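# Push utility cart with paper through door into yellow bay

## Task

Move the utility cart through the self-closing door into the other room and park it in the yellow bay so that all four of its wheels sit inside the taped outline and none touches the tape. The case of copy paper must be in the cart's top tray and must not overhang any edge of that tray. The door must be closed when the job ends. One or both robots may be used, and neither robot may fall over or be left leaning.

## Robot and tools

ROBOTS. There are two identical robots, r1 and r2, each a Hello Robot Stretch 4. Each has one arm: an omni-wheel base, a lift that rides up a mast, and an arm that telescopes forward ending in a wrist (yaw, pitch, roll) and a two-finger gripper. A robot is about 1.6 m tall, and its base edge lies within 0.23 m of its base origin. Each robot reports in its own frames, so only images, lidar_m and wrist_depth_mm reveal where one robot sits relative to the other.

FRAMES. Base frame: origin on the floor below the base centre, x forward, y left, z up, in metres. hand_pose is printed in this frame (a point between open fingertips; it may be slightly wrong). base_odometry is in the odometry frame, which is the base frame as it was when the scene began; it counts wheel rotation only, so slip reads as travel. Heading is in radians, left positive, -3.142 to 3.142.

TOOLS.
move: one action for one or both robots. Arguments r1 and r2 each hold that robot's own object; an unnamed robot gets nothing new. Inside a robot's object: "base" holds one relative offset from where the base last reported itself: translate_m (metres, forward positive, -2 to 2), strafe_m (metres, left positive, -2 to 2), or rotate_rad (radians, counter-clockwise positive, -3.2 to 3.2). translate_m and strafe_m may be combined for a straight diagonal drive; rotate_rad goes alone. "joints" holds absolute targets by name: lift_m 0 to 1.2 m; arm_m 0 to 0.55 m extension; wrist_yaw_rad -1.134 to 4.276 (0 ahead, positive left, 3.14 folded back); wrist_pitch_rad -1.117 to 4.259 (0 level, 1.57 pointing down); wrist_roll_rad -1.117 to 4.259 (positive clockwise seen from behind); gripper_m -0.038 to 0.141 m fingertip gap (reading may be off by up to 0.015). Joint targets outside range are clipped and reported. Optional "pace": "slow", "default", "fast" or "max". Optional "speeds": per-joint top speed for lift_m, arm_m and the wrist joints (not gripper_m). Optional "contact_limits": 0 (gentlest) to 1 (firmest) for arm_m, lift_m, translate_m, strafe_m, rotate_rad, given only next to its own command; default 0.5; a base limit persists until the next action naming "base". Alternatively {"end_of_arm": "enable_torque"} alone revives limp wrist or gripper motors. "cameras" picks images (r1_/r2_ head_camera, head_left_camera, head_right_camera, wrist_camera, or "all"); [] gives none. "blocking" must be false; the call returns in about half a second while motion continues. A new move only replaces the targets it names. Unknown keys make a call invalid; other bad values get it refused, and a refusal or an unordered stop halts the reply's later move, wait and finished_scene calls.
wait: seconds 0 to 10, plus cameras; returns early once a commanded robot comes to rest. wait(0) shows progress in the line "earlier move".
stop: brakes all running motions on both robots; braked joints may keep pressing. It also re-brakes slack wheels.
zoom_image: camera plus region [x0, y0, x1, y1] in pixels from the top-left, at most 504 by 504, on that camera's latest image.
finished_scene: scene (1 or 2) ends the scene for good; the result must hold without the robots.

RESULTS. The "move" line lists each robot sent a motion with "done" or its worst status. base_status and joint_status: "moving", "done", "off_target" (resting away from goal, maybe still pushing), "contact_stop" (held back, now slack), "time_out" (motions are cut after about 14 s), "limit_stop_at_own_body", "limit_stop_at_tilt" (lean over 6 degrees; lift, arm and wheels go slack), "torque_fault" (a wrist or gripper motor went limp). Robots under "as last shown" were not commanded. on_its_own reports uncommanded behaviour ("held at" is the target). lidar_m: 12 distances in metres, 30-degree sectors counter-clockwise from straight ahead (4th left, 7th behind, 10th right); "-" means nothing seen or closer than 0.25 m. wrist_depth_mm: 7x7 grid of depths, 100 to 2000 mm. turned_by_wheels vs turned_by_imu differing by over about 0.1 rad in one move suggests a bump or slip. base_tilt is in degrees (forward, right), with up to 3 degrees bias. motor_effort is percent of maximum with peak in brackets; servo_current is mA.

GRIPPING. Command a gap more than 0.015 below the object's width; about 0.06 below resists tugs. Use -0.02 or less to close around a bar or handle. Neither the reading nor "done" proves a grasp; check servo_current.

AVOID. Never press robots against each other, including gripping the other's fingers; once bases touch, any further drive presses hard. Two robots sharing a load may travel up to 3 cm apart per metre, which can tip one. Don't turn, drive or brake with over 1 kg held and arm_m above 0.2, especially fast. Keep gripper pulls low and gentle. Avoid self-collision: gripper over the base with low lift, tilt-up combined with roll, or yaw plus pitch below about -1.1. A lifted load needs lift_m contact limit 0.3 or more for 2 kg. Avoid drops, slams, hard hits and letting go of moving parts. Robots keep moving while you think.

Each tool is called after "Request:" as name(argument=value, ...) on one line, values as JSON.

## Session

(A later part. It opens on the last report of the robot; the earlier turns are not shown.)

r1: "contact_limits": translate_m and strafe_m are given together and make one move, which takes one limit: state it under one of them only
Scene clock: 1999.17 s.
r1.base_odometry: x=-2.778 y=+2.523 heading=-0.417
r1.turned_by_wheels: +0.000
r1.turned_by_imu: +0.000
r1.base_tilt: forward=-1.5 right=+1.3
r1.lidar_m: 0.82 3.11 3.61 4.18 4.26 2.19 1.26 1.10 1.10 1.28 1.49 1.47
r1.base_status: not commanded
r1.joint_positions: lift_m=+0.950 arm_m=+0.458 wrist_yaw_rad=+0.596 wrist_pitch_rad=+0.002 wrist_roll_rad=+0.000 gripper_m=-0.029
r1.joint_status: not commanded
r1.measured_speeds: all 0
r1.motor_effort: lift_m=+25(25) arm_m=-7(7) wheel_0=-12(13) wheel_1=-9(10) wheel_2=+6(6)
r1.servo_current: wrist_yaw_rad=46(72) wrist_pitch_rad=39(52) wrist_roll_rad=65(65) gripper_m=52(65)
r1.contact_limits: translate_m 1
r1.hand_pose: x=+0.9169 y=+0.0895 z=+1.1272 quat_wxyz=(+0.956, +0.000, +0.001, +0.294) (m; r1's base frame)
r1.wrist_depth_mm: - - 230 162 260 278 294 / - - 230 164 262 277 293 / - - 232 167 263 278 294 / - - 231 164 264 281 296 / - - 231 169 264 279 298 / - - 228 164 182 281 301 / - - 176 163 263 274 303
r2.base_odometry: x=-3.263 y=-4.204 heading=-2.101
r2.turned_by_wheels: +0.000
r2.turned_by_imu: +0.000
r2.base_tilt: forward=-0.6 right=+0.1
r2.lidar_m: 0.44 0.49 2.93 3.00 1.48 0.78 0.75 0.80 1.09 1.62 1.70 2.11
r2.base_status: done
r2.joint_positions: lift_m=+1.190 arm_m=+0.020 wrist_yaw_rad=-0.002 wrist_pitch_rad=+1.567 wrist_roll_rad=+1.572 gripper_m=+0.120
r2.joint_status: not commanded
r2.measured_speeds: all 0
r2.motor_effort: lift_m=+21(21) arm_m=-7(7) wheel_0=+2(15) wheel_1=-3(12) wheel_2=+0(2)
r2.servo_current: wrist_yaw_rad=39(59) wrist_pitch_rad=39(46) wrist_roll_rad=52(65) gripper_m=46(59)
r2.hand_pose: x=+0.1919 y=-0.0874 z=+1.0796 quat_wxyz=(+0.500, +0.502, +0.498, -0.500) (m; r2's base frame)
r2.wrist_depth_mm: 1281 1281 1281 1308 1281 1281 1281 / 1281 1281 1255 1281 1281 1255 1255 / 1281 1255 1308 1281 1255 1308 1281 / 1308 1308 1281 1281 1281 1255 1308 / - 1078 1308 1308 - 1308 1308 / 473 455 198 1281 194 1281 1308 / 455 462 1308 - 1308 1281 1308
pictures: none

Request:
move(blocking=false, r1={"base":{"translate_m":0.22,"strafe_m":0.08},"joints":{"wrist_yaw_rad":0.78},"speeds":{"wrist_yaw_rad":0.08},"pace":"slow","contact_limits":{"translate_m":1}}, cameras=[])

Request:
wait(seconds=5, cameras=[])

Request:
move(blocking=false, r1={"base":{"translate_m":0.18,"strafe_m":0.07},"joints":{"wrist_yaw_rad":0.98},"speeds":{"wrist_yaw_rad":0.08},"pace":"slow","contact_limits":{"translate_m":1}}, cameras=[])

Request:
wait(seconds=5, cameras=["r1_head_camera","r1_wrist_camera","r1_head_left_camera"])

Scene clock: 2006.00 s.
move: r1 moving
r1.base_odometry: x=-2.765 y=+2.523 heading=-0.418
r1.turned_by_wheels: -0.001
r1.turned_by_imu: -0.001
r1.base_tilt: forward=-1.6 right=+1.3
r1.lidar_m: 0.87 3.10 3.61 4.18 4.27 2.23 1.30 1.11 1.12 1.30 1.49 1.48
r1.base_status: translate_m moving; strafe_m moving
r1.joint_positions: lift_m=+0.950 arm_m=+0.458 wrist_yaw_rad=+0.616 wrist_pitch_rad=+0.002 wrist_roll_rad=+0.000 gripper_m=-0.029
r1.joint_status: wrist_yaw_rad moving
r1.measured_speeds: translate_m=+0.048 strafe_m=+0.018 rotate_rad=+0.001 lift_m=+0.000 arm_m=+0.000 wrist_yaw_rad=+0.085 wrist_pitch_rad=+0.000 wrist_roll_rad=+0.000
r1.motor_effort: lift_m=+25(25) arm_m=-7(7) wheel_0=-3(11) wheel_1=+1(7) wheel_2=-5(7)
r1.servo_current: wrist_yaw_rad=111(143) wrist_pitch_rad=46(46) wrist_roll_rad=52(59) gripper_m=52(65)
r1.contact_limits: translate_m 1
r1.hand_pose: x=+0.9151 y=+0.0952 z=+1.1272 quat_wxyz=(+0.953, +0.000, +0.001, +0.303) (m; r1's base frame)
r1.wrist_depth_mm: - - 231 161 258 274 287 / - - 233 166 258 274 290 / - - 233 165 258 276 291 / - - 233 166 259 274 291 / - - 234 166 260 276 290 / - - 231 166 181 277 294 / - - 181 163 262 137 294
r2.base_odometry: x=-3.263 y=-4.204 heading=-2.101
r2.turned_by_wheels: +0.000
r2.turned_by_imu: +0.000
r2.base_tilt: forward=-0.7 right=+0.1
r2.lidar_m: 0.44 0.45 2.95 2.96 1.44 0.82 0.73 0.80 1.08 1.61 1.69 2.12
r2.base_status: not commanded
r2.joint_positions: lift_m=+1.190 arm_m=+0.020 wrist_yaw_rad=-0.002 wrist_pitch_rad=+1.567 wrist_roll_rad=+1.572 gripper_m=+0.120
r2.joint_status: not commanded
r2.measured_speeds: all 0
r2.motor_effort: lift_m=+21(21) arm_m=-7(7) wheel_0=+3(3) wheel_1=-2(3) wheel_2=+0(0)
r2.servo_current: wrist_yaw_rad=39(59) wrist_pitch_rad=39(52) wrist_roll_rad=39(52) gripper_m=46(52)
r2.hand_pose: x=+0.1919 y=-0.0874 z=+1.0796 quat_wxyz=(+0.500, +0.502, +0.498, -0.500) (m; r2's base frame)
r2.wrist_depth_mm: 1281 1281 1281 1281 1255 1281 1255 / 1308 1281 1308 1281 1255 1308 1255 / 1308 1336 1308 1255 1281 1281 1281 / 1308 1281 1308 1281 1308 1281 1308 / - 1078 1281 1308 - 1308 1308 / 477 455 198 1281 192 1281 1281 / 459 462 1308 - 1308 1281 1308
pictures: none
No camera images: "cameras" was empty.

Scene clock: 2009.07 s.
earlier move: r1 done
r1.base_odometry: x=-2.545 y=+2.508 heading=-0.413
r1.turned_by_wheels: +0.004
r1.turned_by_imu: +0.007
r1.base_tilt: forward=-1.6 right=+1.2
r1.lidar_m: 0.83 0.92 3.43 3.98 4.35 2.65 1.52 1.31 1.32 1.54 1.41 1.23
r1.base_status: done
r1.joint_positions: lift_m=+0.950 arm_m=+0.458 wrist_yaw_rad=+0.788 wrist_pitch_rad=+0.002 wrist_roll_rad=+0.000 gripper_m=-0.029
r1.joint_status: all done
r1.measured_speeds: all 0
r1.motor_effort: lift_m=+25(25) arm_m=-6(7) wheel_0=+22(23) wheel_1=+13(13) wheel_2=+14(14)
r1.servo_current: wrist_yaw_rad=72(143) wrist_pitch_rad=52(52) wrist_roll_rad=46(65) gripper_m=59(65)
r1.contact_limits: translate_m 1
r1.hand_pose: x=+0.8944 y=+0.1429 z=+1.1272 quat_wxyz=(+0.923, +0.000, +0.001, +0.384) (m; r1's base frame)
r1.wrist_depth_mm: - - 256 166 225 213 204 / - - 258 174 228 215 204 / - - 258 172 228 214 206 / - - 260 165 229 216 206 / - - 260 169 229 216 206 / - - 186 168 226 217 208 / - 155 258 164 168 215 208
r2.base_odometry: x=-3.263 y=-4.204 heading=-2.101
r2.turned_by_wheels: +0.000
r2.turned_by_imu: +0.000
r2.base_tilt: forward=-0.7 right=+0.1
r2.lidar_m: 0.46 0.47 2.96 2.98 1.49 0.77 0.74 0.80 1.14 1.61 1.70 2.13
r2.base_status: not commanded
r2.joint_positions: lift_m=+1.190 arm_m=+0.020 wrist_yaw_rad=-0.002 wrist_pitch_rad=+1.567 wrist_roll_rad=+1.572 gripper_m=+0.120
r2.joint_status: not commanded
r2.measured_speeds: all 0
r2.motor_effort: lift_m=+21(21) arm_m=-7(7) wheel_0=+3(4) wheel_1=-3(3) wheel_2=+0(0)
r2.servo_current: wrist_yaw_rad=52(59) wrist_pitch_rad=46(52) wrist_roll_rad=52(59) gripper_m=52(59)
r2.hand_pose: x=+0.1919 y=-0.0874 z=+1.0796 quat_wxyz=(+0.500, +0.502, +0.498, -0.500) (m; r2's base frame)
r2.wrist_depth_mm: 1281 1281 1308 1255 1308 1281 1281 / 1308 1281 1281 1308 1281 1281 1255 / 1308 1308 1281 1308 1255 1281 1281 / 1281 1308 1281 1308 1336 1308 1308 / - 1098 1308 1281 - 1281 1281 / 473 462 198 1281 193 1308 1308 / 462 462 1308 - 1308 1308 1281
wait: 3.07 of 5 s (r1 has come to rest)
pictures: none
No camera images: "cameras" was empty.

Scene clock: 2009.57 s.
move: r1 moving
r1.base_odometry: x=-2.531 y=+2.507 heading=-0.411
r1.turned_by_wheels: +0.002
r1.turned_by_imu: +0.003
r1.base_tilt: forward=-1.6 right=+1.3
r1.lidar_m: 0.84 0.90 3.40 3.97 4.36 2.64 1.51 1.33 1.33 1.59 1.41 1.24
r1.base_status: translate_m moving; strafe_m moving
r1.joint_positions: lift_m=+0.950 arm_m=+0.458 wrist_yaw_rad=+0.819 wrist_pitch_rad=+0.002 wrist_roll_rad=+0.000 gripper_m=-0.029
r1.joint_status: wrist_yaw_rad moving
r1.measured_speeds: translate_m=+0.049 strafe_m=+0.017 rotate_rad=+0.002 lift_m=+0.000 arm_m=+0.000 wrist_yaw_rad=+0.075 wrist_pitch_rad=+0.000 wrist_roll_rad=+0.000
r1.motor_effort: lift_m=+25(25) arm_m=-5(6) wheel_0=+17(21) wheel_1=+11(15) wheel_2=+4(13)
r1.servo_current: wrist_yaw_rad=65(85) wrist_pitch_rad=46(52) wrist_roll_rad=39(59) gripper_m=52(59)
r1.contact_limits: translate_m 1
r1.hand_pose: x=+0.8899 y=+0.1509 z=+1.1272 quat_wxyz=(+0.917, +0.000, +0.001, +0.398) (m; r1's base frame)
r1.wrist_depth_mm: - - 260 163 224 210 202 / - - 262 163 226 213 201 / - - 262 167 228 213 203 / - - 264 163 227 213 203 / - - 264 166 228 213 204 / - - 186 166 224 216 204 / - - 179 163 176 211 204
r2: as last shown
r2.lidar_m: 0.44 0.48 2.93 2.94 1.46 0.79 0.76 0.78 1.11 1.62 1.70 2.14
r2.motor_effort: lift_m=+21(21) arm_m=-7(7) wheel_0=+3(4) wheel_1=-2(3) wheel_2=+0(0)
r2.servo_current: wrist_yaw_rad=26(59) wrist_pitch_rad=46(46) wrist_roll_rad=46(59) gripper_m=52(59)
r2.wrist_depth_mm: 1308 1281 1308 1281 1281 1281 1281 / 1308 1281 1281 1281 1308 1308 1308 / 1281 1308 1281 1281 1281 1308 1281 / 1336 1308 1255 1281 1308 1255 1281 / - 1078 1308 1281 - 1281 1336 / 477 459 197 1281 193 1281 1308 / 452 462 1281 - 1308 1308 1281
pictures: none
No camera images: "cameras" was empty.

Scene clock: 2012.20 s.
earlier move: r1 done
r1.base_odometry: x=-2.352 y=+2.500 heading=-0.412
r1.turned_by_wheels: -0.001
r1.turned_by_imu: +0.002
r1.base_tilt: forward=-1.6 right=+1.3
r1.lidar_m: 0.82 0.89 3.23 3.78 4.43 2.92 1.73 1.49 1.50 1.56 1.35 1.11
r1.base_status: done
r1.joint_positions: lift_m=+0.950 arm_m=+0.458 wrist_yaw_rad=+0.975 wrist_pitch_rad=+0.002 wrist_roll_rad=+0.000 gripper_m=-0.029
r1.joint_status: all done
r1.measured_speeds: all 0
r1.motor_effort: lift_m=+24(25) arm_m=-5(6) wheel_0=+9(21) wheel_1=+2(15) wheel_2=+6(13)
r1.servo_current: wrist_yaw_rad=52(85) wrist_pitch_rad=46(52) wrist_roll_rad=52(65) gripper_m=59(65)
r1.contact_limits: translate_m 1
r1.hand_pose: x=+0.8632 y=+0.1896 z=+1.1272 quat_wxyz=(+0.884, +0.000, +0.001, +0.468) (m; r1's base frame)
r1.wrist_depth_mm: - - - 162 216 195 176 / - - - 165 219 193 177 / - - - 166 220 194 177 / - - - 166 221 195 178 / - - - 166 221 195 179 / - - 208 166 210 195 178 / - - 176 164 216 189 179
r2.base_odometry: x=-3.263 y=-4.204 heading=-2.101
r2.turned_by_wheels: +0.000
r2.turned_by_imu: +0.000
r2.base_tilt: forward=-0.6 right=+0.1
r2.lidar_m: 0.45 0.47 2.91 2.98 1.49 0.78 0.74 0.77 1.08 1.63 1.70 2.14
r2.base_status: not commanded
r2.joint_positions: lift_m=+1.190 arm_m=+0.020 wrist_yaw_rad=-0.002 wrist_pitch_rad=+1.567 wrist_roll_rad=+1.572 gripper_m=+0.120
r2.joint_status: not commanded
r2.measured_speeds: all 0
r2.motor_effort: lift_m=+21(21) arm_m=-7(7) wheel_0=+3(4) wheel_1=-3(3) wheel_2=+0(1)
r2.servo_current: wrist_yaw_rad=52(59) wrist_pitch_rad=39(46) wrist_roll_rad=46(65) gripper_m=52(59)
r2.hand_pose: x=+0.1919 y=-0.0874 z=+1.0796 quat_wxyz=(+0.500, +0.502, +0.498, -0.500) (m; r2's base frame)
r2.wrist_depth_mm: 1281 1308 1308 1308 1281 1281 1281 / 1281 1281 1281 1255 1308 1281 1255 / 1308 1281 1281 1308 1308 1281 1281 / 1281 1308 1308 1308 1281 1281 1308 / - 1078 1281 1308 - 1308 1281 / 477 462 198 1308 193 1281 1281 / 459 462 1308 - 1308 1281 1308
wait: 2.63 of 5 s (r1 has come to rest)
pictures: r1_head_camera, r1_head_left_camera, r1_wrist_camera
Images, in order (width x height): r1_head_camera 420x560, r1_head_left_camera 420x672, r1_wrist_camera 616x392.

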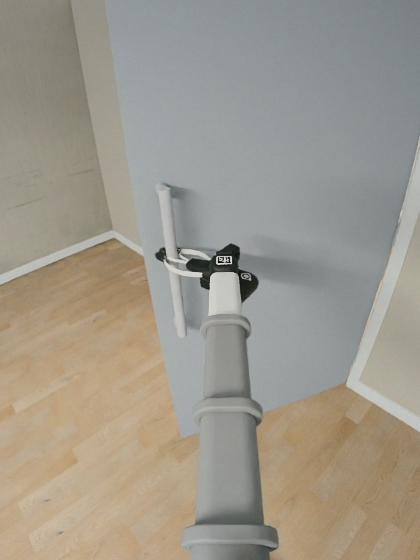

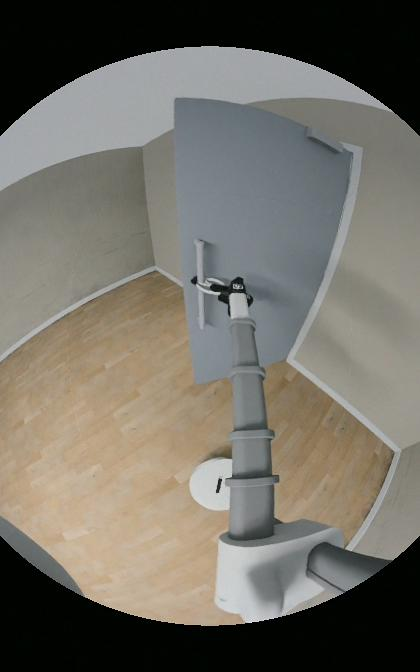

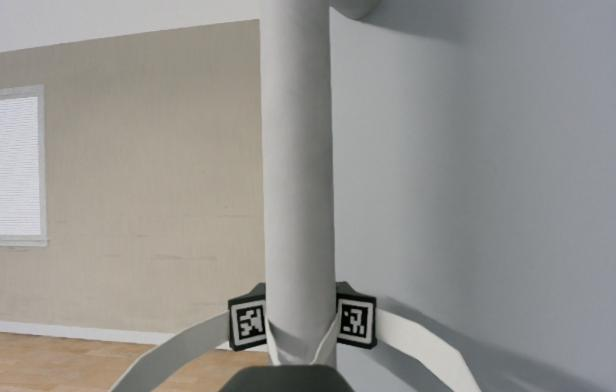

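Works. Continue.

Request:
move(blocking=false, r1={"base":{"translate_m":0.18,"strafe_m":0.08},"joints":{"wrist_yaw_rad":1.15},"speeds":{"wrist_yaw_rad":0.08},"pace":"slow","contact_limits":{"translate_m":1}}, cameras=[])

Request:
wait(seconds=5, cameras=[])

Request:
move(blocking=false, r1={"base":{"translate_m":0.15,"strafe_m":0.2},"pace":"slow","contact_limits":{"translate_m":1}}, cameras=[])

Request:
wait(seconds=5, cameras=["r1_head_camera","r1_head_left_camera"])

Scene clock: 2018.03 s.
move: r1 moving
r1.base_odometry: x=-2.338 y=+2.500 heading=-0.412
r1.turned_by_wheels: +0.000
r1.turned_by_imu: +0.000
r1.base_tilt: forward=-1.6 right=+1.2
r1.lidar_m: 0.83 0.89 3.23 3.81 4.41 2.96 1.71 1.51 1.51 1.54 1.33 1.08
r1.base_status: translate_m moving; strafe_m moving
r1.joint_positions: lift_m=+0.950 arm_m=+0.458 wrist_yaw_rad=+0.999 wrist_pitch_rad=+0.002 wrist_roll_rad=+0.000 gripper_m=-0.029
r1.joint_status: wrist_yaw_rad moving
r1.measured_speeds: translate_m=+0.049 strafe_m=+0.021 rotate_rad=-0.004 lift_m=+0.000 arm_m=+0.000 wrist_yaw_rad=+0.063 wrist_pitch_rad=+0.000 wrist_roll_rad=+0.000
r1.motor_effort: lift_m=+25(25) arm_m=-5(5) wheel_0=+4(7) wheel_1=+2(5) wheel_2=-3(5)
r1.servo_current: wrist_yaw_rad=98(104) wrist_pitch_rad=39(52) wrist_roll_rad=65(65) gripper_m=59(59)
r1.contact_limits: translate_m 1
r1.hand_pose: x=+0.8587 y=+0.1952 z=+1.1272 quat_wxyz=(+0.878, +0.000, +0.001, +0.479) (m; r1's base frame)
r1.wrist_depth_mm: - - - 163 215 194 174 / - - - 163 220 191 175 / - - - 164 221 191 176 / - - - 164 221 194 177 / - - - 165 222 193 177 / - - - 165 211 193 177 / - - 178 163 218 184 177
r2: as last shown
r2.base_tilt: forward=-0.7 right=+0.1
r2.lidar_m: 0.42 0.46 2.94 2.96 1.46 0.76 0.76 0.79 1.10 1.63 1.69 2.11
r2.servo_current: wrist_yaw_rad=59(59) wrist_pitch_rad=46(46) wrist_roll_rad=39(52) gripper_m=52(52)
r2.wrist_depth_mm: 1281 1308 1308 1308 1281 1281 1281 / 1308 1281 1255 1281 1281 1308 1255 / 1308 1281 1308 1308 1281 1281 1281 / 1281 1281 1281 1308 1308 1281 1281 / - 1078 1308 1308 - 1308 1308 / 477 462 198 1281 193 1281 1281 / 455 466 1308 - 1281 1281 1281
pictures: none
No camera images: "cameras" was empty.

Scene clock: 2020.70 s.
earlier move: r1 off_target
r1.base_odometry: x=-2.155 y=+2.501 heading=-0.413
r1.turned_by_wheels: -0.001
r1.turned_by_imu: -0.066
r1.base_tilt: forward=-1.5 right=+1.3
r1.lidar_m: 0.82 0.91 3.02 3.45 4.52 3.83 2.06 1.71 1.68 1.55 1.28 1.01
r1.base_status: done
r1.joint_positions: lift_m=+0.950 arm_m=+0.458 wrist_yaw_rad=+1.118 wrist_pitch_rad=+0.002 wrist_roll_rad=+0.000 gripper_m=-0.029
r1.joint_status: wrist_yaw_rad off_target (ended at +1.118, target +1.150)
r1.measured_speeds: all 0
r1.on_its_own: wrist_yaw_rad is at rest, and its servo_current (215 mA) is outside its rest range (0 to 104 mA)
r1.motor_effort: lift_m=+24(25) arm_m=-6(6) wheel_0=-6(18) wheel_1=-5(11) wheel_2=-1(12)
r1.servo_current: wrist_yaw_rad=215(494) wrist_pitch_rad=46(52) wrist_roll_rad=39(65) gripper_m=52(72)
r1.contact_limits: translate_m 1
r1.hand_pose: x=+0.8338 y=+0.2211 z=+1.1272 quat_wxyz=(+0.848, -0.001, +0.001, +0.530) (m; r1's base frame)
r1.wrist_depth_mm: - - - 162 214 185 - / - - - 163 223 182 162 / - - - 164 224 183 162 / - - - 163 224 184 163 / - - - 166 226 186 164 / - - - 163 180 186 164 / - - 158 161 215 172 164
r2.base_odometry: x=-3.263 y=-4.204 heading=-2.101
r2.turned_by_wheels: +0.000
r2.turned_by_imu: +0.000
r2.base_tilt: forward=-0.7 right=+0.0
r2.lidar_m: 0.45 0.50 2.94 2.97 1.49 0.78 0.76 0.81 1.13 1.63 1.68 2.13
r2.base_status: not commanded
r2.joint_positions: lift_m=+1.190 arm_m=+0.020 wrist_yaw_rad=-0.002 wrist_pitch_rad=+1.567 wrist_roll_rad=+1.572 gripper_m=+0.120
r2.joint_status: not commanded
r2.measured_speeds: all 0
r2.motor_effort: lift_m=+21(21) arm_m=-7(7) wheel_0=+3(4) wheel_1=-3(3) wheel_2=+0(1)
r2.servo_current: wrist_yaw_rad=46(59) wrist_pitch_rad=46(46) wrist_roll_rad=46(65) gripper_m=52(59)
r2.hand_pose: x=+0.1919 y=-0.0874 z=+1.0796 quat_wxyz=(+0.500, +0.502, +0.498, -0.500) (m; r2's base frame)
r2.wrist_depth_mm: 1281 1281 1281 1281 1281 1281 1281 / 1308 1281 1281 1281 1281 1281 1281 / 1308 1281 1308 1281 1281 1281 1281 / 1308 1281 1308 1308 1308 1308 1281 / - 1098 1308 1308 - 1308 1308 / 477 462 198 1308 193 1308 1281 / 462 466 1308 - 1281 1308 1308
wait: 2.67 of 5 s (r1 has come to rest)
pictures: none
No camera images: "cameras" was empty.

Scene clock: 2021.20 s.
move: r1 moving
r1.base_odometry: x=-2.144 y=+2.507 heading=-0.415
r1.turned_by_wheels: -0.002
r1.turned_by_imu: -0.003
r1.base_tilt: forward=-1.6 right=+1.3
r1.lidar_m: 0.83 0.91 3.02 3.40 4.52 3.86 2.08 1.74 1.71 1.56 1.27 0.99
r1.base_status: translate_m moving; strafe_m moving
r1.joint_positions: lift_m=+0.950 arm_m=+0.458 wrist_yaw_rad=+1.118 wrist_pitch_rad=+0.002 wrist_roll_rad=+0.000 gripper_m=-0.029
r1.joint_status: not commanded
r1.measured_speeds: translate_m=+0.029 strafe_m=+0.040 rotate_rad=-0.002 lift_m=+0.000 arm_m=+0.000 wrist_yaw_rad=+0.000 wrist_pitch_rad=+0.000 wrist_roll_rad=+0.000
r1.motor_effort: lift_m=+25(25) arm_m=-6(6) wheel_0=-18(18) wheel_1=-2(4) wheel_2=-6(8)
r1.servo_current: wrist_yaw_rad=228(228) wrist_pitch_rad=39(46) wrist_roll_rad=46(65) gripper_m=52(65)
r1.contact_limits: translate_m 1
r1.hand_pose: x=+0.8338 y=+0.2211 z=+1.1272 quat_wxyz=(+0.848, -0.001, +0.001, +0.530) (m; r1's base frame)
r1.wrist_depth_mm: - - - 162 222 187 - / - - - 161 217 182 162 / - - - 161 211 185 162 / - - - 161 220 185 163 / - - - 168 221 185 164 / - - - 163 179 186 165 / - - 157 160 216 173 164
r2: as last shown
r2.lidar_m: 0.45 0.50 2.94 2.98 1.46 0.75 0.76 0.77 1.10 1.61 1.72 2.12
r2.motor_effort: lift_m=+21(21) arm_m=-7(7) wheel_0=+3(3) wheel_1=-3(3) wheel_2=+0(0)
r2.servo_current: wrist_yaw_rad=46(59) wrist_pitch_rad=39(46) wrist_roll_rad=46(65) gripper_m=46(59)
r2.wrist_depth_mm: 1308 1281 1281 1281 1255 1308 1281 / 1281 1281 1308 1281 1281 1281 1281 / 1281 1255 1281 1308 1281 1281 1281 / 1281 1281 1308 1308 1281 1281 1281 / - 1078 1308 1281 - 1308 1281 / 477 459 198 1308 193 1281 1308 / 455 466 1308 - 1308 1281 1308
pictures: none
No camera images: "cameras" was empty.

Scene clock: 2024.50 s.
earlier move: r1 done
r1.base_odometry: x=-1.936 y=+2.623 heading=-0.414
r1.turned_by_wheels: +0.001
r1.turned_by_imu: -0.253
r1.base_tilt: forward=-1.5 right=+1.3
r1.lidar_m: 0.82 0.92 2.70 2.79 3.68 4.48 3.06 2.14 2.03 1.92 1.33 1.01
r1.base_status: done
r1.joint_positions: lift_m=+0.950 arm_m=+0.459 wrist_yaw_rad=+1.118 wrist_pitch_rad=+0.002 wrist_roll_rad=+0.000 gripper_m=-0.029
r1.joint_status: not commanded
r1.measured_speeds: all 0
r1.on_its_own: wrist_yaw_rad is at rest, and its servo_current (228 mA) is outside its rest range (0 to 104 mA)
r1.motor_effort: lift_m=+25(25) arm_m=-10(10) wheel_0=-12(30) wheel_1=-8(10) wheel_2=-1(15)
r1.servo_current: wrist_yaw_rad=228(241) wrist_pitch_rad=39(52) wrist_roll_rad=46(72) gripper_m=52(65)
r1.contact_limits: translate_m 1
r1.hand_pose: x=+0.8342 y=+0.2211 z=+1.1272 quat_wxyz=(+0.848, -0.001, +0.001, +0.530) (m; r1's base frame)
r1.wrist_depth_mm: - - - 160 212 188 162 / - - - 161 213 185 164 / - - - 162 220 186 165 / - - - 163 221 187 165 / - - - 174 221 187 166 / - - - 164 178 184 166 / - - 157 162 217 146 166
r2.base_odometry: x=-3.263 y=-4.204 heading=-2.101
r2.turned_by_wheels: +0.000
r2.turned_by_imu: +0.000
r2.base_tilt: forward=-0.7 right=+0.0
r2.lidar_m: 0.47 0.47 2.96 2.95 1.48 0.77 0.74 0.79 1.09 1.61 1.71 2.16
r2.base_status: not commanded
r2.joint_positions: lift_m=+1.190 arm_m=+0.020 wrist_yaw_rad=-0.002 wrist_pitch_rad=+1.567 wrist_roll_rad=+1.572 gripper_m=+0.120
r2.joint_status: not commanded
r2.measured_speeds: all 0
r2.motor_effort: lift_m=+21(21) arm_m=-7(7) wheel_0=+3(4) wheel_1=-2(3) wheel_2=+0(1)
r2.servo_current: wrist_yaw_rad=39(59) wrist_pitch_rad=46(52) wrist_roll_rad=46(65) gripper_m=52(59)
r2.hand_pose: x=+0.1919 y=-0.0874 z=+1.0796 quat_wxyz=(+0.500, +0.502, +0.498, -0.500) (m; r2's base frame)
r2.wrist_depth_mm: 1281 1308 1336 1281 1308 1281 1281 / 1336 1255 1281 1281 1281 1281 1281 / 1308 1336 1281 1255 1308 1281 1308 / 1255 1281 1281 1308 1281 1281 1308 / - 1078 1308 1308 - 1281 1308 / 473 459 198 1336 193 1281 1281 / 459 462 1308 - 1308 1281 1308
wait: 3.30 of 5 s (r1 has come to rest)
pictures: r1_head_camera, r1_head_left_camera
Images, in order (width x height): r1_head_camera 420x560, r1_head_left_camera 420x672.

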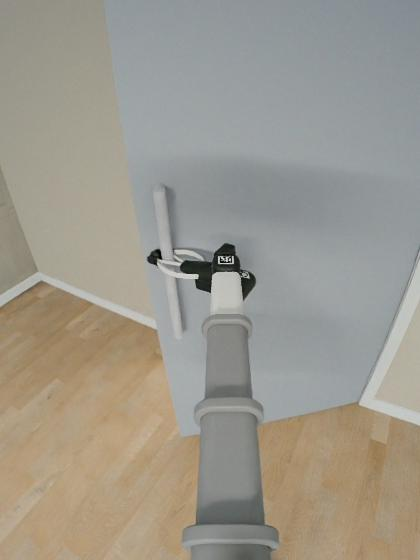

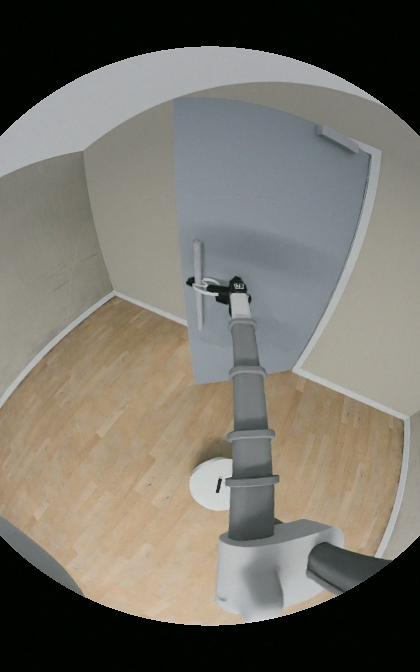

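Request:
move(blocking=false, r1={"base":{"translate_m":0.13,"strafe_m":0.2},"pace":"slow","contact_limits":{"translate_m":1}}, cameras=[])

Request:
wait(seconds=5, cameras=["r1_head_left_camera"])

Request:
move(blocking=false, r1={"base":{"translate_m":0.11,"strafe_m":0.2},"pace":"slow","contact_limits":{"translate_m":1}}, cameras=[])

Request:
wait(seconds=5, cameras=["r1_head_camera","r1_head_left_camera"])

Scene clock: 2034.03 s.
move: r1 moving
r1.base_odometry: x=-1.926 y=+2.630 heading=-0.417
r1.turned_by_wheels: -0.002
r1.turned_by_imu: -0.003
r1.base_tilt: forward=-1.5 right=+1.3
r1.lidar_m: 0.80 0.90 2.67 2.77 3.69 4.49 3.08 2.16 2.05 1.90 1.34 1.01
r1.base_status: translate_m moving; strafe_m moving
r1.joint_positions: lift_m=+0.950 arm_m=+0.459 wrist_yaw_rad=+1.118 wrist_pitch_rad=+0.002 wrist_roll_rad=+0.000 gripper_m=-0.029
r1.joint_status: not commanded
r1.measured_speeds: translate_m=+0.026 strafe_m=+0.040 rotate_rad=-0.005 lift_m=+0.000 arm_m=+0.000 wrist_yaw_rad=+0.000 wrist_pitch_rad=+0.000 wrist_roll_rad=+0.000
r1.motor_effort: lift_m=+25(25) arm_m=-10(10) wheel_0=-19(19) wheel_1=-1(5) wheel_2=-4(5)
r1.servo_current: wrist_yaw_rad=234(234) wrist_pitch_rad=39(46) wrist_roll_rad=52(59) gripper_m=52(65)
r1.contact_limits: translate_m 1
r1.hand_pose: x=+0.8342 y=+0.2211 z=+1.1272 quat_wxyz=(+0.848, -0.001, +0.001, +0.530) (m; r1's base frame)
r1.wrist_depth_mm: - - - 161 214 185 - / - - - 161 220 182 165 / - - - 163 215 187 165 / - - - 165 216 189 166 / - - - - 218 189 167 / - - - 166 176 185 167 / - - 157 162 213 150 167
r2: as last shown
r2.base_tilt: forward=-0.7 right=+0.1
r2.lidar_m: 0.44 0.47 2.95 2.97 1.46 0.78 0.76 0.80 1.10 1.62 1.71 2.15
r2.motor_effort: lift_m=+21(21) arm_m=-7(7) wheel_0=+3(3) wheel_1=-3(3) wheel_2=+0(0)
r2.servo_current: wrist_yaw_rad=46(52) wrist_pitch_rad=39(46) wrist_roll_rad=59(59) gripper_m=46(59)
r2.wrist_depth_mm: 1308 1281 1308 1281 1255 1281 1281 / 1336 1308 1281 1281 1281 1281 1308 / 1281 1308 1308 1308 1308 1308 1281 / 1308 1308 1308 1308 1308 1255 1281 / - 1078 1281 1308 - 1281 1281 / 473 462 198 1308 193 1281 1308 / 459 466 1308 - 1308 1281 1308
pictures: none
No camera images: "cameras" was empty.

Scene clock: 2037.20 s.
earlier move: r1 done
r1.base_odometry: x=-1.736 y=+2.754 heading=-0.415
r1.turned_by_wheels: +0.001
r1.turned_by_imu: -0.266
r1.base_tilt: forward=-1.5 right=+1.2
r1.lidar_m: 0.82 0.91 2.29 2.37 2.71 4.49 - 2.80 2.36 2.35 1.44 1.02
r1.base_status: done
r1.joint_positions: lift_m=+0.950 arm_m=+0.459 wrist_yaw_rad=+1.118 wrist_pitch_rad=+0.002 wrist_roll_rad=+0.000 gripper_m=-0.029
r1.joint_status: not commanded
r1.measured_speeds: all 0
r1.on_its_own: wrist_yaw_rad is at rest, and its servo_current (254 mA) is outside its rest range (0 to 104 mA)
r1.motor_effort: lift_m=+25(25) arm_m=-11(11) wheel_0=-11(26) wheel_1=-5(9) wheel_2=+1(13)
r1.servo_current: wrist_yaw_rad=254(254) wrist_pitch_rad=46(59) wrist_roll_rad=39(72) gripper_m=59(65)
r1.contact_limits: translate_m 1
r1.hand_pose: x=+0.8342 y=+0.2211 z=+1.1272 quat_wxyz=(+0.848, -0.001, +0.001, +0.530) (m; r1's base frame)
r1.wrist_depth_mm: - - - 162 216 185 - / - - - 162 213 185 165 / - - - 162 219 186 166 / - - - 163 220 187 167 / - - - 170 222 189 167 / - - - 164 179 184 167 / - - 157 162 217 144 167
r2.base_odometry: x=-3.263 y=-4.204 heading=-2.101
r2.turned_by_wheels: +0.000
r2.turned_by_imu: +0.000
r2.base_tilt: forward=-0.7 right=+0.0
r2.lidar_m: 0.45 0.48 2.96 2.94 1.46 0.79 0.75 0.80 1.12 1.62 1.71 2.11
r2.base_status: not commanded
r2.joint_positions: lift_m=+1.190 arm_m=+0.020 wrist_yaw_rad=-0.002 wrist_pitch_rad=+1.567 wrist_roll_rad=+1.572 gripper_m=+0.120
r2.joint_status: not commanded
r2.measured_speeds: all 0
r2.motor_effort: lift_m=+21(21) arm_m=-7(7) wheel_0=+3(3) wheel_1=-2(3) wheel_2=+0(0)
r2.servo_current: wrist_yaw_rad=46(65) wrist_pitch_rad=39(52) wrist_roll_rad=52(59) gripper_m=46(59)
r2.hand_pose: x=+0.1919 y=-0.0874 z=+1.0796 quat_wxyz=(+0.500, +0.502, +0.498, -0.500) (m; r2's base frame)
r2.wrist_depth_mm: 1308 1308 1281 1308 1281 1281 1281 / 1308 1281 1281 1308 1281 1281 1281 / 1308 1308 1281 1281 1281 1308 1281 / 1308 1308 1281 1281 1255 1281 1281 / - 1078 1308 1308 - 1281 1281 / 477 459 198 1308 193 1281 1281 / 459 459 1281 - 1281 1281 1308
wait: 3.17 of 5 s (r1 has come to rest)
pictures: r1_head_left_camera
Images, in order (width x height): r1_head_left_camera 420x672.

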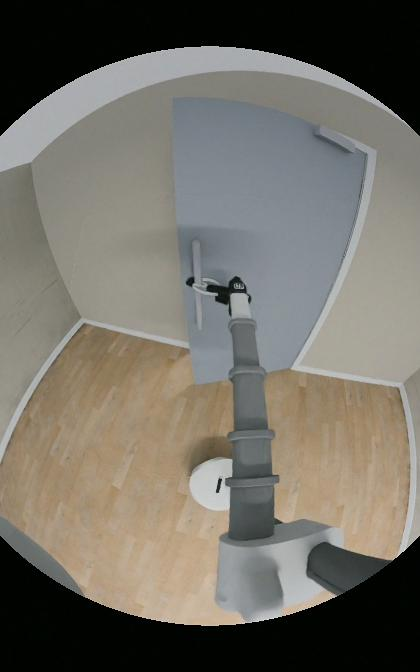

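Scene clock: 2037.70 s.
move: r1 moving
r1.base_odometry: x=-1.727 y=+2.761 heading=-0.417
r1.turned_by_wheels: -0.002
r1.turned_by_imu: -0.003
r1.base_tilt: forward=-1.5 right=+1.3
r1.lidar_m: 0.82 0.91 2.29 2.37 2.69 4.46 - 2.83 2.37 2.37 1.45 1.02
r1.base_status: translate_m moving; strafe_m moving
r1.joint_positions: lift_m=+0.950 arm_m=+0.459 wrist_yaw_rad=+1.118 wrist_pitch_rad=+0.002 wrist_roll_rad=+0.000 gripper_m=-0.029
r1.joint_status: not commanded
r1.measured_speeds: translate_m=+0.022 strafe_m=+0.043 rotate_rad=-0.005 lift_m=+0.000 arm_m=+0.000 wrist_yaw_rad=+0.000 wrist_pitch_rad=+0.000 wrist_roll_rad=+0.000
r1.motor_effort: lift_m=+25(25) arm_m=-11(11) wheel_0=-17(19) wheel_1=-4(4) wheel_2=-4(4)
r1.servo_current: wrist_yaw_rad=221(254) wrist_pitch_rad=46(46) wrist_roll_rad=59(59) gripper_m=52(59)
r1.contact_limits: translate_m 1
r1.hand_pose: x=+0.8342 y=+0.2211 z=+1.1272 quat_wxyz=(+0.848, -0.001, +0.001, +0.530) (m; r1's base frame)
r1.wrist_depth_mm: - - - 161 214 186 - / - - - 162 220 183 167 / - - - 159 220 189 167 / - - - 164 223 189 167 / - - - - 217 190 168 / - - - 166 177 190 168 / - - 158 162 213 156 -
r2: as last shown
r2.base_tilt: forward=-0.7 right=+0.1
r2.lidar_m: 0.42 0.47 2.94 2.94 1.47 0.80 0.75 0.80 1.12 1.60 1.70 2.11
r2.motor_effort: lift_m=+21(21) arm_m=-7(7) wheel_0=+2(3) wheel_1=-3(3) wheel_2=+0(0)
r2.servo_current: wrist_yaw_rad=46(59) wrist_pitch_rad=39(46) wrist_roll_rad=39(59) gripper_m=52(59)
r2.wrist_depth_mm: 1281 1281 1281 1281 1281 1308 1281 / 1255 1281 1308 1281 1281 1308 1281 / 1308 1308 1281 1308 1308 1281 1281 / 1336 1281 1281 1281 1281 1308 1308 / - 1098 1308 1308 - 1281 1308 / 477 459 198 1281 193 1308 1281 / 455 466 1336 - 1308 1308 1281
pictures: none
No camera images: "cameras" was empty.

Scene clock: 2040.77 s.
earlier move: r1 done
r1.base_odometry: x=-1.554 y=+2.892 heading=-0.416
r1.turned_by_wheels: +0.002
r1.turned_by_imu: -0.266
r1.base_tilt: forward=-1.5 right=+1.3
r1.lidar_m: 0.83 0.89 1.48 2.07 2.16 2.85 - 3.94 2.81 2.64 1.62 1.02
r1.base_status: done
r1.joint_positions: lift_m=+0.950 arm_m=+0.459 wrist_yaw_rad=+1.118 wrist_pitch_rad=+0.002 wrist_roll_rad=+0.000 gripper_m=-0.029
r1.joint_status: not commanded
r1.measured_speeds: all 0
r1.on_its_own: wrist_yaw_rad is at rest, and its servo_current (221 mA) is outside its rest range (0 to 104 mA)
r1.motor_effort: lift_m=+25(25) arm_m=-11(11) wheel_0=-7(24) wheel_1=-6(10) wheel_2=+7(9)
r1.servo_current: wrist_yaw_rad=221(254) wrist_pitch_rad=39(52) wrist_roll_rad=46(65) gripper_m=52(65)
r1.contact_limits: translate_m 1
r1.hand_pose: x=+0.8342 y=+0.2211 z=+1.1272 quat_wxyz=(+0.848, -0.001, +0.001, +0.530) (m; r1's base frame)
r1.wrist_depth_mm: - 1983 - 161 218 188 167 / - 1983 - 162 224 185 168 / - 1983 - 162 226 189 168 / - - - 163 221 189 168 / - - - 164 221 190 169 / - - 179 164 181 190 170 / - - 150 162 215 177 -
r2.base_odometry: x=-3.263 y=-4.204 heading=-2.101
r2.turned_by_wheels: +0.000
r2.turned_by_imu: +0.000
r2.base_tilt: forward=-0.6 right=+0.0
r2.lidar_m: 0.45 0.47 2.90 2.97 1.44 0.81 0.76 0.79 1.09 1.63 1.70 2.13
r2.base_status: not commanded
r2.joint_positions: lift_m=+1.190 arm_m=+0.020 wrist_yaw_rad=-0.002 wrist_pitch_rad=+1.567 wrist_roll_rad=+1.572 gripper_m=+0.120
r2.joint_status: not commanded
r2.measured_speeds: all 0
r2.motor_effort: lift_m=+21(21) arm_m=-7(7) wheel_0=+3(3) wheel_1=-2(3) wheel_2=+0(1)
r2.servo_current: wrist_yaw_rad=39(59) wrist_pitch_rad=46(46) wrist_roll_rad=39(65) gripper_m=46(59)
r2.hand_pose: x=+0.1919 y=-0.0874 z=+1.0796 quat_wxyz=(+0.500, +0.502, +0.498, -0.500) (m; r2's base frame)
r2.wrist_depth_mm: 1308 1281 1281 1308 1308 1281 1281 / 1308 1281 1281 1308 1281 1308 1281 / 1281 1308 1308 1281 1308 1281 1281 / 1281 1308 1281 1281 1308 1308 1281 / - 1078 1308 1336 - 1308 1281 / 473 459 198 1281 193 1281 1308 / 459 462 1308 - 1308 1281 1255
wait: 3.07 of 5 s (r1 has come to rest)
pictures: r1_head_camera, r1_head_left_camera
Images, in order (width x height): r1_head_camera 420x560, r1_head_left_camera 420x672.

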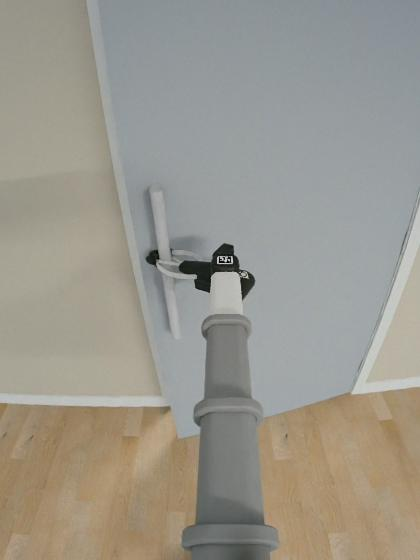

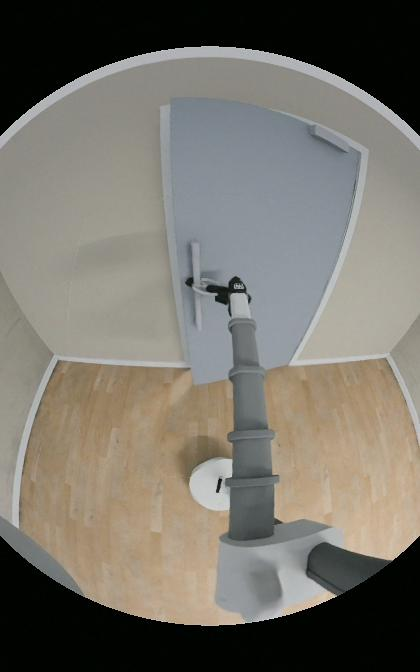

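Request:
move(blocking=false, r1={"base":{"translate_m":0.08,"strafe_m":0.16},"pace":"slow","contact_limits":{"translate_m":0.7}}, cameras=[])

Request:
wait(seconds=5, cameras=["r1_head_left_camera","r1_head_camera"])

Scene clock: 2045.57 s.
move: r1 moving
r1.base_odometry: x=-1.545 y=+2.899 heading=-0.417
r1.turned_by_wheels: -0.002
r1.turned_by_imu: -0.002
r1.base_tilt: forward=-1.5 right=+1.3
r1.lidar_m: 0.81 0.91 1.48 2.06 2.13 2.84 - 3.98 2.82 2.65 1.62 1.01
r1.base_status: translate_m moving; strafe_m moving
r1.joint_positions: lift_m=+0.950 arm_m=+0.459 wrist_yaw_rad=+1.118 wrist_pitch_rad=+0.002 wrist_roll_rad=+0.000 gripper_m=-0.029
r1.joint_status: not commanded
r1.measured_speeds: translate_m=+0.022 strafe_m=+0.043 rotate_rad=-0.005 lift_m=+0.000 arm_m=+0.000 wrist_yaw_rad=+0.000 wrist_pitch_rad=+0.000 wrist_roll_rad=+0.000
r1.motor_effort: lift_m=+25(25) arm_m=-11(11) wheel_0=-13(16) wheel_1=-2(5) wheel_2=-1(7)
r1.servo_current: wrist_yaw_rad=202(234) wrist_pitch_rad=39(46) wrist_roll_rad=52(59) gripper_m=59(65)
r1.contact_limits: translate_m 0.7
r1.hand_pose: x=+0.8342 y=+0.2211 z=+1.1272 quat_wxyz=(+0.848, -0.001, +0.001, +0.530) (m; r1's base frame)
r1.wrist_depth_mm: - - - 160 214 188 167 / - - - 161 214 187 168 / - - - 161 219 189 169 / - 1983 - 160 221 191 170 / - - - 163 223 190 170 / - 1983 180 163 180 191 170 / - - 150 161 217 179 -
r2: as last shown
r2.base_tilt: forward=-0.7 right=+0.1
r2.lidar_m: 0.45 0.46 2.91 2.96 1.44 0.78 0.76 0.81 1.09 1.62 1.68 2.13
r2.motor_effort: lift_m=+21(21) arm_m=-7(7) wheel_0=+3(3) wheel_1=-3(3) wheel_2=+0(0)
r2.servo_current: wrist_yaw_rad=46(52) wrist_pitch_rad=39(52) wrist_roll_rad=39(65) gripper_m=52(59)
r2.wrist_depth_mm: 1281 1308 1308 1281 1281 1281 1281 / 1255 1308 1308 1281 1281 1281 1281 / 1308 1281 1308 1281 1281 1281 1255 / 1308 1308 1281 1308 1281 1281 1255 / - 1098 1281 1308 - 1308 1281 / 477 459 198 1281 193 1281 1281 / 459 462 1281 - 1308 1281 1281
pictures: none
No camera images: "cameras" was empty.

Scene clock: 2050.57 s.
earlier move: r1 contact_stop
r1.base_odometry: x=-1.376 y=+2.911 heading=-0.483
r1.turned_by_wheels: -0.065
r1.turned_by_imu: -0.069
r1.base_tilt: forward=-1.5 right=+1.3
r1.lidar_m: 0.80 0.89 1.17 1.99 2.05 2.56 - 4.41 2.94 2.71 1.50 0.97
r1.base_status: translate_m contact_stop; strafe_m contact_stop
r1.joint_positions: lift_m=+0.950 arm_m=+0.458 wrist_yaw_rad=+1.144 wrist_pitch_rad=+0.002 wrist_roll_rad=+0.000 gripper_m=-0.029
r1.joint_status: not commanded
r1.measured_speeds: translate_m=+0.024 strafe_m=+0.014 rotate_rad=-0.010 lift_m=+0.000 arm_m=+0.000 wrist_yaw_rad=+0.000 wrist_pitch_rad=+0.000 wrist_roll_rad=+0.000
r1.on_its_own: the wheels are slack since a contact_stop; wrist_yaw_rad moved +0.026 to your old target +1.150
r1.motor_effort: lift_m=+25(25) arm_m=-5(11) wheel_0=+0(32) wheel_1=+0(9) wheel_2=+0(19)
r1.servo_current: wrist_yaw_rad=46(241) wrist_pitch_rad=39(52) wrist_roll_rad=52(65) gripper_m=59(65)
r1.contact_limits: translate_m 0.7
r1.hand_pose: x=+0.8280 y=+0.2263 z=+1.1272 quat_wxyz=(+0.841, -0.001, +0.001, +0.541) (m; r1's base frame)
r1.wrist_depth_mm: - - - 161 219 181 - / - 1808 - 164 220 178 - / - 1756 - 164 220 179 156 / - - - 163 215 180 157 / - - - 167 224 180 157 / - - 179 164 184 180 158 / - 136 151 163 210 166 -
r2.base_odometry: x=-3.263 y=-4.204 heading=-2.101
r2.turned_by_wheels: +0.000
r2.turned_by_imu: +0.001
r2.base_tilt: forward=-0.6 right=+0.1
r2.lidar_m: 0.45 0.47 2.95 2.96 1.27 0.80 0.76 0.78 1.11 1.62 1.71 2.14
r2.base_status: not commanded
r2.joint_positions: lift_m=+1.190 arm_m=+0.020 wrist_yaw_rad=-0.002 wrist_pitch_rad=+1.567 wrist_roll_rad=+1.572 gripper_m=+0.120
r2.joint_status: not commanded
r2.measured_speeds: all 0
r2.motor_effort: lift_m=+21(21) arm_m=-7(7) wheel_0=+3(4) wheel_1=-3(3) wheel_2=+0(1)
r2.servo_current: wrist_yaw_rad=46(59) wrist_pitch_rad=39(52) wrist_roll_rad=46(65) gripper_m=52(59)
r2.hand_pose: x=+0.1919 y=-0.0874 z=+1.0796 quat_wxyz=(+0.500, +0.502, +0.498, -0.500) (m; r2's base frame)
r2.wrist_depth_mm: 1281 1281 1308 1281 1308 1255 1281 / 1308 1255 1281 1281 1308 1281 1308 / 1281 1281 1308 1281 1308 1281 1308 / 1308 1308 1308 1308 1281 1281 1308 / - 1078 1308 1255 - 1281 1308 / 477 459 198 1281 193 1308 1281 / 462 466 1308 - 1336 1281 1281
wait: 5.00 s; no rest
pictures: r1_head_camera, r1_head_left_camera
Images, in order (width x height): r1_head_camera 420x560, r1_head_left_camera 420x672.

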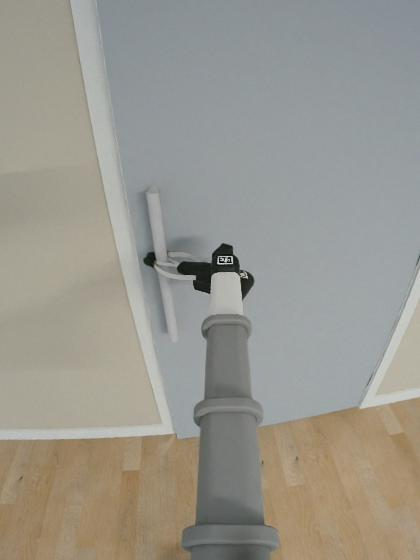

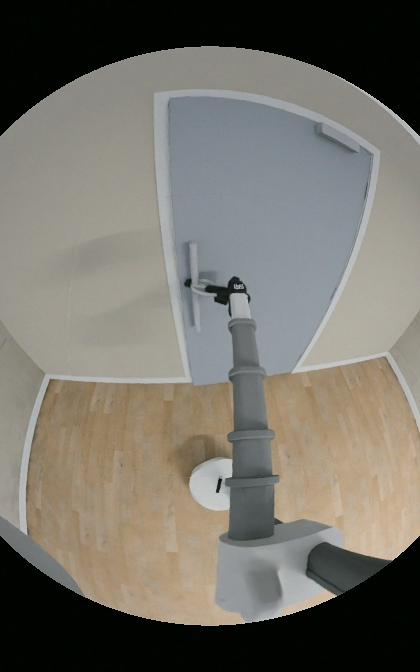

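Request:
move(blocking=false, r1={"joints":{"gripper_m":0.12}}, cameras=[])

Request:
wait(seconds=3, cameras=["r1_wrist_camera"])

Request:
move(blocking=false, r1={"base":{"translate_m":-0.1,"strafe_m":-0.17},"pace":"slow"}, cameras=[])

Request:
wait(seconds=4, cameras=["r1_head_camera","r1_head_left_camera","r2_head_left_camera"])

Scene clock: 2059.80 s.
earlier move: r1 contact_stop
move: r1 moving
r1.base_odometry: x=-1.319 y=+2.914 heading=-0.516
r1.turned_by_wheels: -0.034
r1.turned_by_imu: -0.034
r1.base_tilt: forward=-1.5 right=+1.3
r1.lidar_m: 0.79 0.87 1.09 1.97 2.00 2.49 - 4.66 3.01 2.73 1.53 0.97
r1.base_status: translate_m contact_stop (by the wheels' count: +0.201 of +0.080); strafe_m contact_stop (by the wheels' count: +0.129 of +0.160)
r1.joint_positions: lift_m=+0.950 arm_m=+0.458 wrist_yaw_rad=+1.144 wrist_pitch_rad=+0.002 wrist_roll_rad=+0.000 gripper_m=-0.004
r1.joint_status: gripper_m moving
r1.measured_speeds: translate_m=-0.001 strafe_m=-0.003 rotate_rad=-0.019 lift_m=+0.000 arm_m=+0.000 wrist_yaw_rad=+0.000 wrist_pitch_rad=+0.000 wrist_roll_rad=+0.000
r1.on_its_own: the wheels are slack since a contact_stop
r1.motor_effort: lift_m=+24(25) arm_m=-5(5) wheel_0=+0(0) wheel_1=+0(0) wheel_2=+0(0)
r1.servo_current: wrist_yaw_rad=52(78) wrist_pitch_rad=46(52) wrist_roll_rad=46(52) gripper_m=78(78)
r1.contact_limits: translate_m 0.7
r1.hand_pose: x=+0.8280 y=+0.2263 z=+1.1272 quat_wxyz=(+0.841, -0.001, +0.001, +0.541) (m; r1's base frame)
r1.wrist_depth_mm: - - 384 165 213 175 - / 1756 - 384 167 215 173 - / 1708 - 415 168 216 178 - / - - 394 168 216 174 156 / - - 399 170 219 176 156 / - - 187 169 199 176 - / - 141 182 166 206 171 -
r2: as last shown
r2.base_tilt: forward=-0.6 right=+0.0
r2.lidar_m: 0.45 0.47 2.92 2.97 1.21 0.81 0.76 0.81 1.09 1.60 1.69 2.12
r2.motor_effort: lift_m=+21(21) arm_m=-7(7) wheel_0=+3(3) wheel_1=-2(3) wheel_2=+0(0)
r2.servo_current: wrist_yaw_rad=46(59) wrist_pitch_rad=46(46) wrist_roll_rad=46(52) gripper_m=46(52)
r2.wrist_depth_mm: 1308 1281 1281 1281 1308 1281 1255 / 1281 1281 1281 1281 1281 1255 1281 / 1308 1308 1281 1281 1308 1281 1281 / 1308 1308 1308 1281 1308 1281 1336 / - 1078 1308 1308 - 1281 1281 / 477 459 197 1308 193 1281 1281 / 455 462 1281 - 1281 1308 1308
pictures: none
No camera images: "cameras" was empty.

Scene clock: 2061.53 s.
earlier move: r1 done
r1.base_odometry: x=-1.319 y=+2.914 heading=-0.518
r1.turned_by_wheels: -0.002
r1.turned_by_imu: -0.002
r1.base_tilt: forward=-1.6 right=+1.3
r1.lidar_m: 0.78 0.88 1.12 1.97 2.00 2.48 - 4.65 3.01 2.74 1.54 0.96
r1.base_status: translate_m contact_stop (by the wheels' count: +0.201 of +0.080); strafe_m contact_stop (by the wheels' count: +0.129 of +0.160)
r1.joint_positions: lift_m=+0.950 arm_m=+0.458 wrist_yaw_rad=+1.148 wrist_pitch_rad=+0.002 wrist_roll_rad=+0.000 gripper_m=+0.120
r1.joint_status: all done
r1.measured_speeds: all 0
r1.on_its_own: the wheels are slack since a contact_stop
r1.motor_effort: lift_m=+25(25) arm_m=-3(5) wheel_0=+0(1) wheel_1=+0(0) wheel_2=+0(0)
r1.servo_current: wrist_yaw_rad=52(78) wrist_pitch_rad=39(52) wrist_roll_rad=46(65) gripper_m=46(91)
r1.contact_limits: translate_m 0.7
r1.hand_pose: x=+0.8270 y=+0.2271 z=+1.1272 quat_wxyz=(+0.840, -0.001, +0.001, +0.543) (m; r1's base frame)
r1.wrist_depth_mm: - - 402 163 223 182 - / - - 404 164 224 182 - / - - 407 165 227 179 - / - 1863 413 163 229 180 152 / - - 413 166 229 181 156 / - - 196 165 193 182 161 / - 152 - 149 216 171 -
r2.base_odometry: x=-3.263 y=-4.204 heading=-2.101
r2.turned_by_wheels: +0.000
r2.turned_by_imu: +0.000
r2.base_tilt: forward=-0.7 right=+0.1
r2.lidar_m: 0.46 0.47 2.91 2.95 1.21 0.80 0.75 0.80 1.08 1.63 1.69 2.16
r2.base_status: not commanded
r2.joint_positions: lift_m=+1.190 arm_m=+0.020 wrist_yaw_rad=-0.002 wrist_pitch_rad=+1.567 wrist_roll_rad=+1.572 gripper_m=+0.120
r2.joint_status: not commanded
r2.measured_speeds: all 0
r2.motor_effort: lift_m=+21(21) arm_m=-7(8) wheel_0=+3(3) wheel_1=-2(3) wheel_2=+0(0)
r2.servo_current: wrist_yaw_rad=46(59) wrist_pitch_rad=39(46) wrist_roll_rad=52(65) gripper_m=46(59)
r2.hand_pose: x=+0.1919 y=-0.0874 z=+1.0796 quat_wxyz=(+0.500, +0.502, +0.498, -0.500) (m; r2's base frame)
r2.wrist_depth_mm: 1308 1281 1281 1308 1281 1281 1281 / 1281 1308 1308 1308 1281 1281 1281 / 1281 1308 1308 1308 1308 1308 1281 / 1308 1281 1281 1281 1255 1281 1281 / - 1060 1281 1281 - 1308 1281 / 477 462 198 1308 193 1308 1308 / 455 466 1308 - 1281 1281 1281
wait: 1.73 of 3 s (r1 has come to rest)
pictures: r1_wrist_camera
Images, in order (width x height): r1_wrist_camera 616x392.

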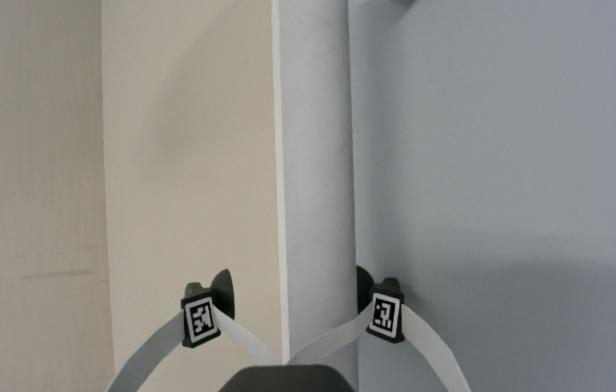

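Scene clock: 2062.03 s.
move: r1 moving
r1.base_odometry: x=-1.330 y=+2.908 heading=-0.518
r1.turned_by_wheels: +0.000
r1.turned_by_imu: +0.000
r1.base_tilt: forward=-1.6 right=+1.3
r1.lidar_m: 0.80 0.87 1.14 1.98 2.00 2.50 - 4.64 2.99 2.73 1.52 0.95
r1.base_status: translate_m moving; strafe_m moving
r1.joint_positions: lift_m=+0.950 arm_m=+0.458 wrist_yaw_rad=+1.149 wrist_pitch_rad=+0.002 wrist_roll_rad=+0.000 gripper_m=+0.120
r1.joint_status: not commanded
r1.measured_speeds: translate_m=-0.025 strafe_m=-0.042 rotate_rad=+0.002 lift_m=+0.000 arm_m=+0.000 wrist_yaw_rad=+0.005 wrist_pitch_rad=+0.000 wrist_roll_rad=+0.000
r1.motor_effort: lift_m=+25(25) arm_m=-3(4) wheel_0=+3(5) wheel_1=-4(7) wheel_2=+4(4)
r1.servo_current: wrist_yaw_rad=52(72) wrist_pitch_rad=46(52) wrist_roll_rad=52(65) gripper_m=46(46)
r1.hand_pose: x=+0.8267 y=+0.2274 z=+1.1272 quat_wxyz=(+0.839, -0.001, +0.001, +0.544) (m; r1's base frame)
r1.wrist_depth_mm: - - 418 171 232 188 - / - 1863 421 174 235 185 159 / - - 427 174 236 186 161 / - - 433 173 237 187 162 / - - 415 174 224 188 163 / - 1618 211 175 189 190 163 / - 151 - 151 225 179 163
r2: as last shown
r2.lidar_m: 0.45 0.47 2.92 2.94 1.21 0.80 0.76 0.78 1.11 1.63 1.70 2.13
r2.motor_effort: lift_m=+21(21) arm_m=-7(7) wheel_0=+3(3) wheel_1=-3(3) wheel_2=+0(0)
r2.servo_current: wrist_yaw_rad=52(52) wrist_pitch_rad=39(46) wrist_roll_rad=39(59) gripper_m=52(52)
r2.wrist_depth_mm: 1308 1308 1281 1308 1281 1281 1281 / 1308 1281 1281 1336 1281 1308 1281 / 1281 1281 1308 1281 1255 1308 1308 / 1281 1308 1281 1281 1281 1255 1281 / - 1078 1281 1308 - 1308 1281 / 477 455 198 1281 194 1281 1308 / 455 462 1281 - 1281 1281 1308
pictures: none
No camera images: "cameras" was empty.

Scene clock: 2064.80 s.
earlier move: r1 done
r1.base_odometry: x=-1.490 y=+2.816 heading=-0.518
r1.turned_by_wheels: +0.000
r1.turned_by_imu: -0.001
r1.base_tilt: forward=-1.6 right=+1.2
r1.lidar_m: 0.99 0.96 1.27 2.13 2.16 2.67 - 4.42 2.86 2.58 1.71 1.11
r1.base_status: done
r1.joint_positions: lift_m=+0.950 arm_m=+0.458 wrist_yaw_rad=+1.150 wrist_pitch_rad=+0.002 wrist_roll_rad=+0.000 gripper_m=+0.120
r1.joint_status: not commanded
r1.measured_speeds: all 0
r1.motor_effort: lift_m=+25(25) arm_m=-4(4) wheel_0=+3(9) wheel_1=-2(7) wheel_2=+1(5)
r1.servo_current: wrist_yaw_rad=46(72) wrist_pitch_rad=39(52) wrist_roll_rad=46(65) gripper_m=39(52)
r1.hand_pose: x=+0.8266 y=+0.2275 z=+1.1272 quat_wxyz=(+0.839, -0.001, +0.001, +0.544) (m; r1's base frame)
r1.wrist_depth_mm: - - - 449 384 306 258 / - - - 359 377 307 259 / - - - 362 392 309 268 / - - - 359 394 310 267 / - - - 359 399 314 271 / - 202 - 357 211 289 265 / - 161 - 139 387 314 266
r2.base_odometry: x=-3.263 y=-4.204 heading=-2.101
r2.turned_by_wheels: +0.000
r2.turned_by_imu: +0.000
r2.base_tilt: forward=-0.7 right=+0.1
r2.lidar_m: 0.45 0.48 2.95 2.95 1.23 0.79 0.75 0.79 1.11 1.63 1.70 2.13
r2.base_status: not commanded
r2.joint_positions: lift_m=+1.190 arm_m=+0.020 wrist_yaw_rad=-0.002 wrist_pitch_rad=+1.567 wrist_roll_rad=+1.572 gripper_m=+0.120
r2.joint_status: not commanded
r2.measured_speeds: all 0
r2.motor_effort: lift_m=+21(21) arm_m=-7(7) wheel_0=+3(3) wheel_1=-2(3) wheel_2=+0(1)
r2.servo_current: wrist_yaw_rad=46(59) wrist_pitch_rad=39(46) wrist_roll_rad=39(59) gripper_m=52(59)
r2.hand_pose: x=+0.1919 y=-0.0874 z=+1.0796 quat_wxyz=(+0.500, +0.502, +0.498, -0.500) (m; r2's base frame)
r2.wrist_depth_mm: 1281 1281 1308 1281 1281 1308 1281 / 1308 1308 1255 1281 1281 1281 1281 / 1281 1281 1308 1308 1308 1281 1281 / 1308 1308 1336 1308 1281 1281 1281 / - 1098 1336 1281 - 1281 1281 / 480 459 198 1308 193 1281 1308 / 459 466 1336 - 1281 1281 1308
wait: 2.77 of 4 s (r1 has come to rest)
pictures: r1_head_camera, r1_head_left_camera, r2_head_left_camera
Images, in order (width x height): r1_head_camera 420x560, r1_head_left_camera 420x672, r2_head_left_camera 420x672.

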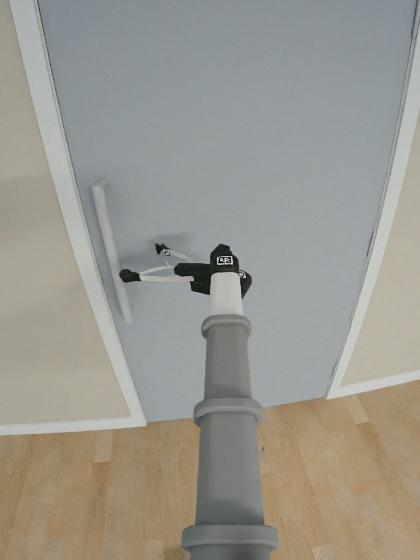

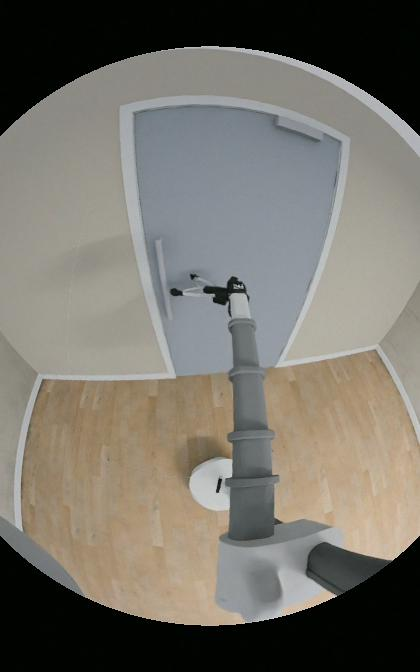

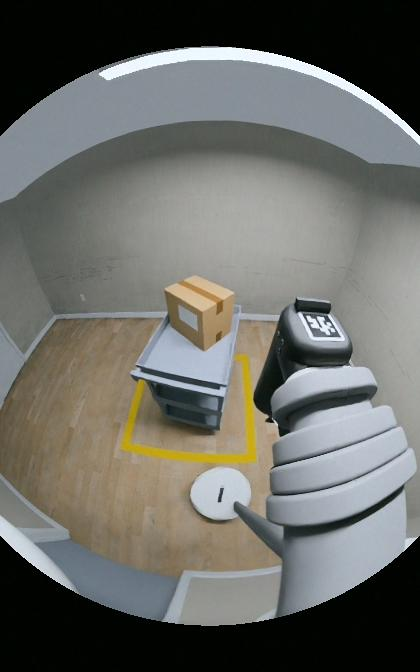

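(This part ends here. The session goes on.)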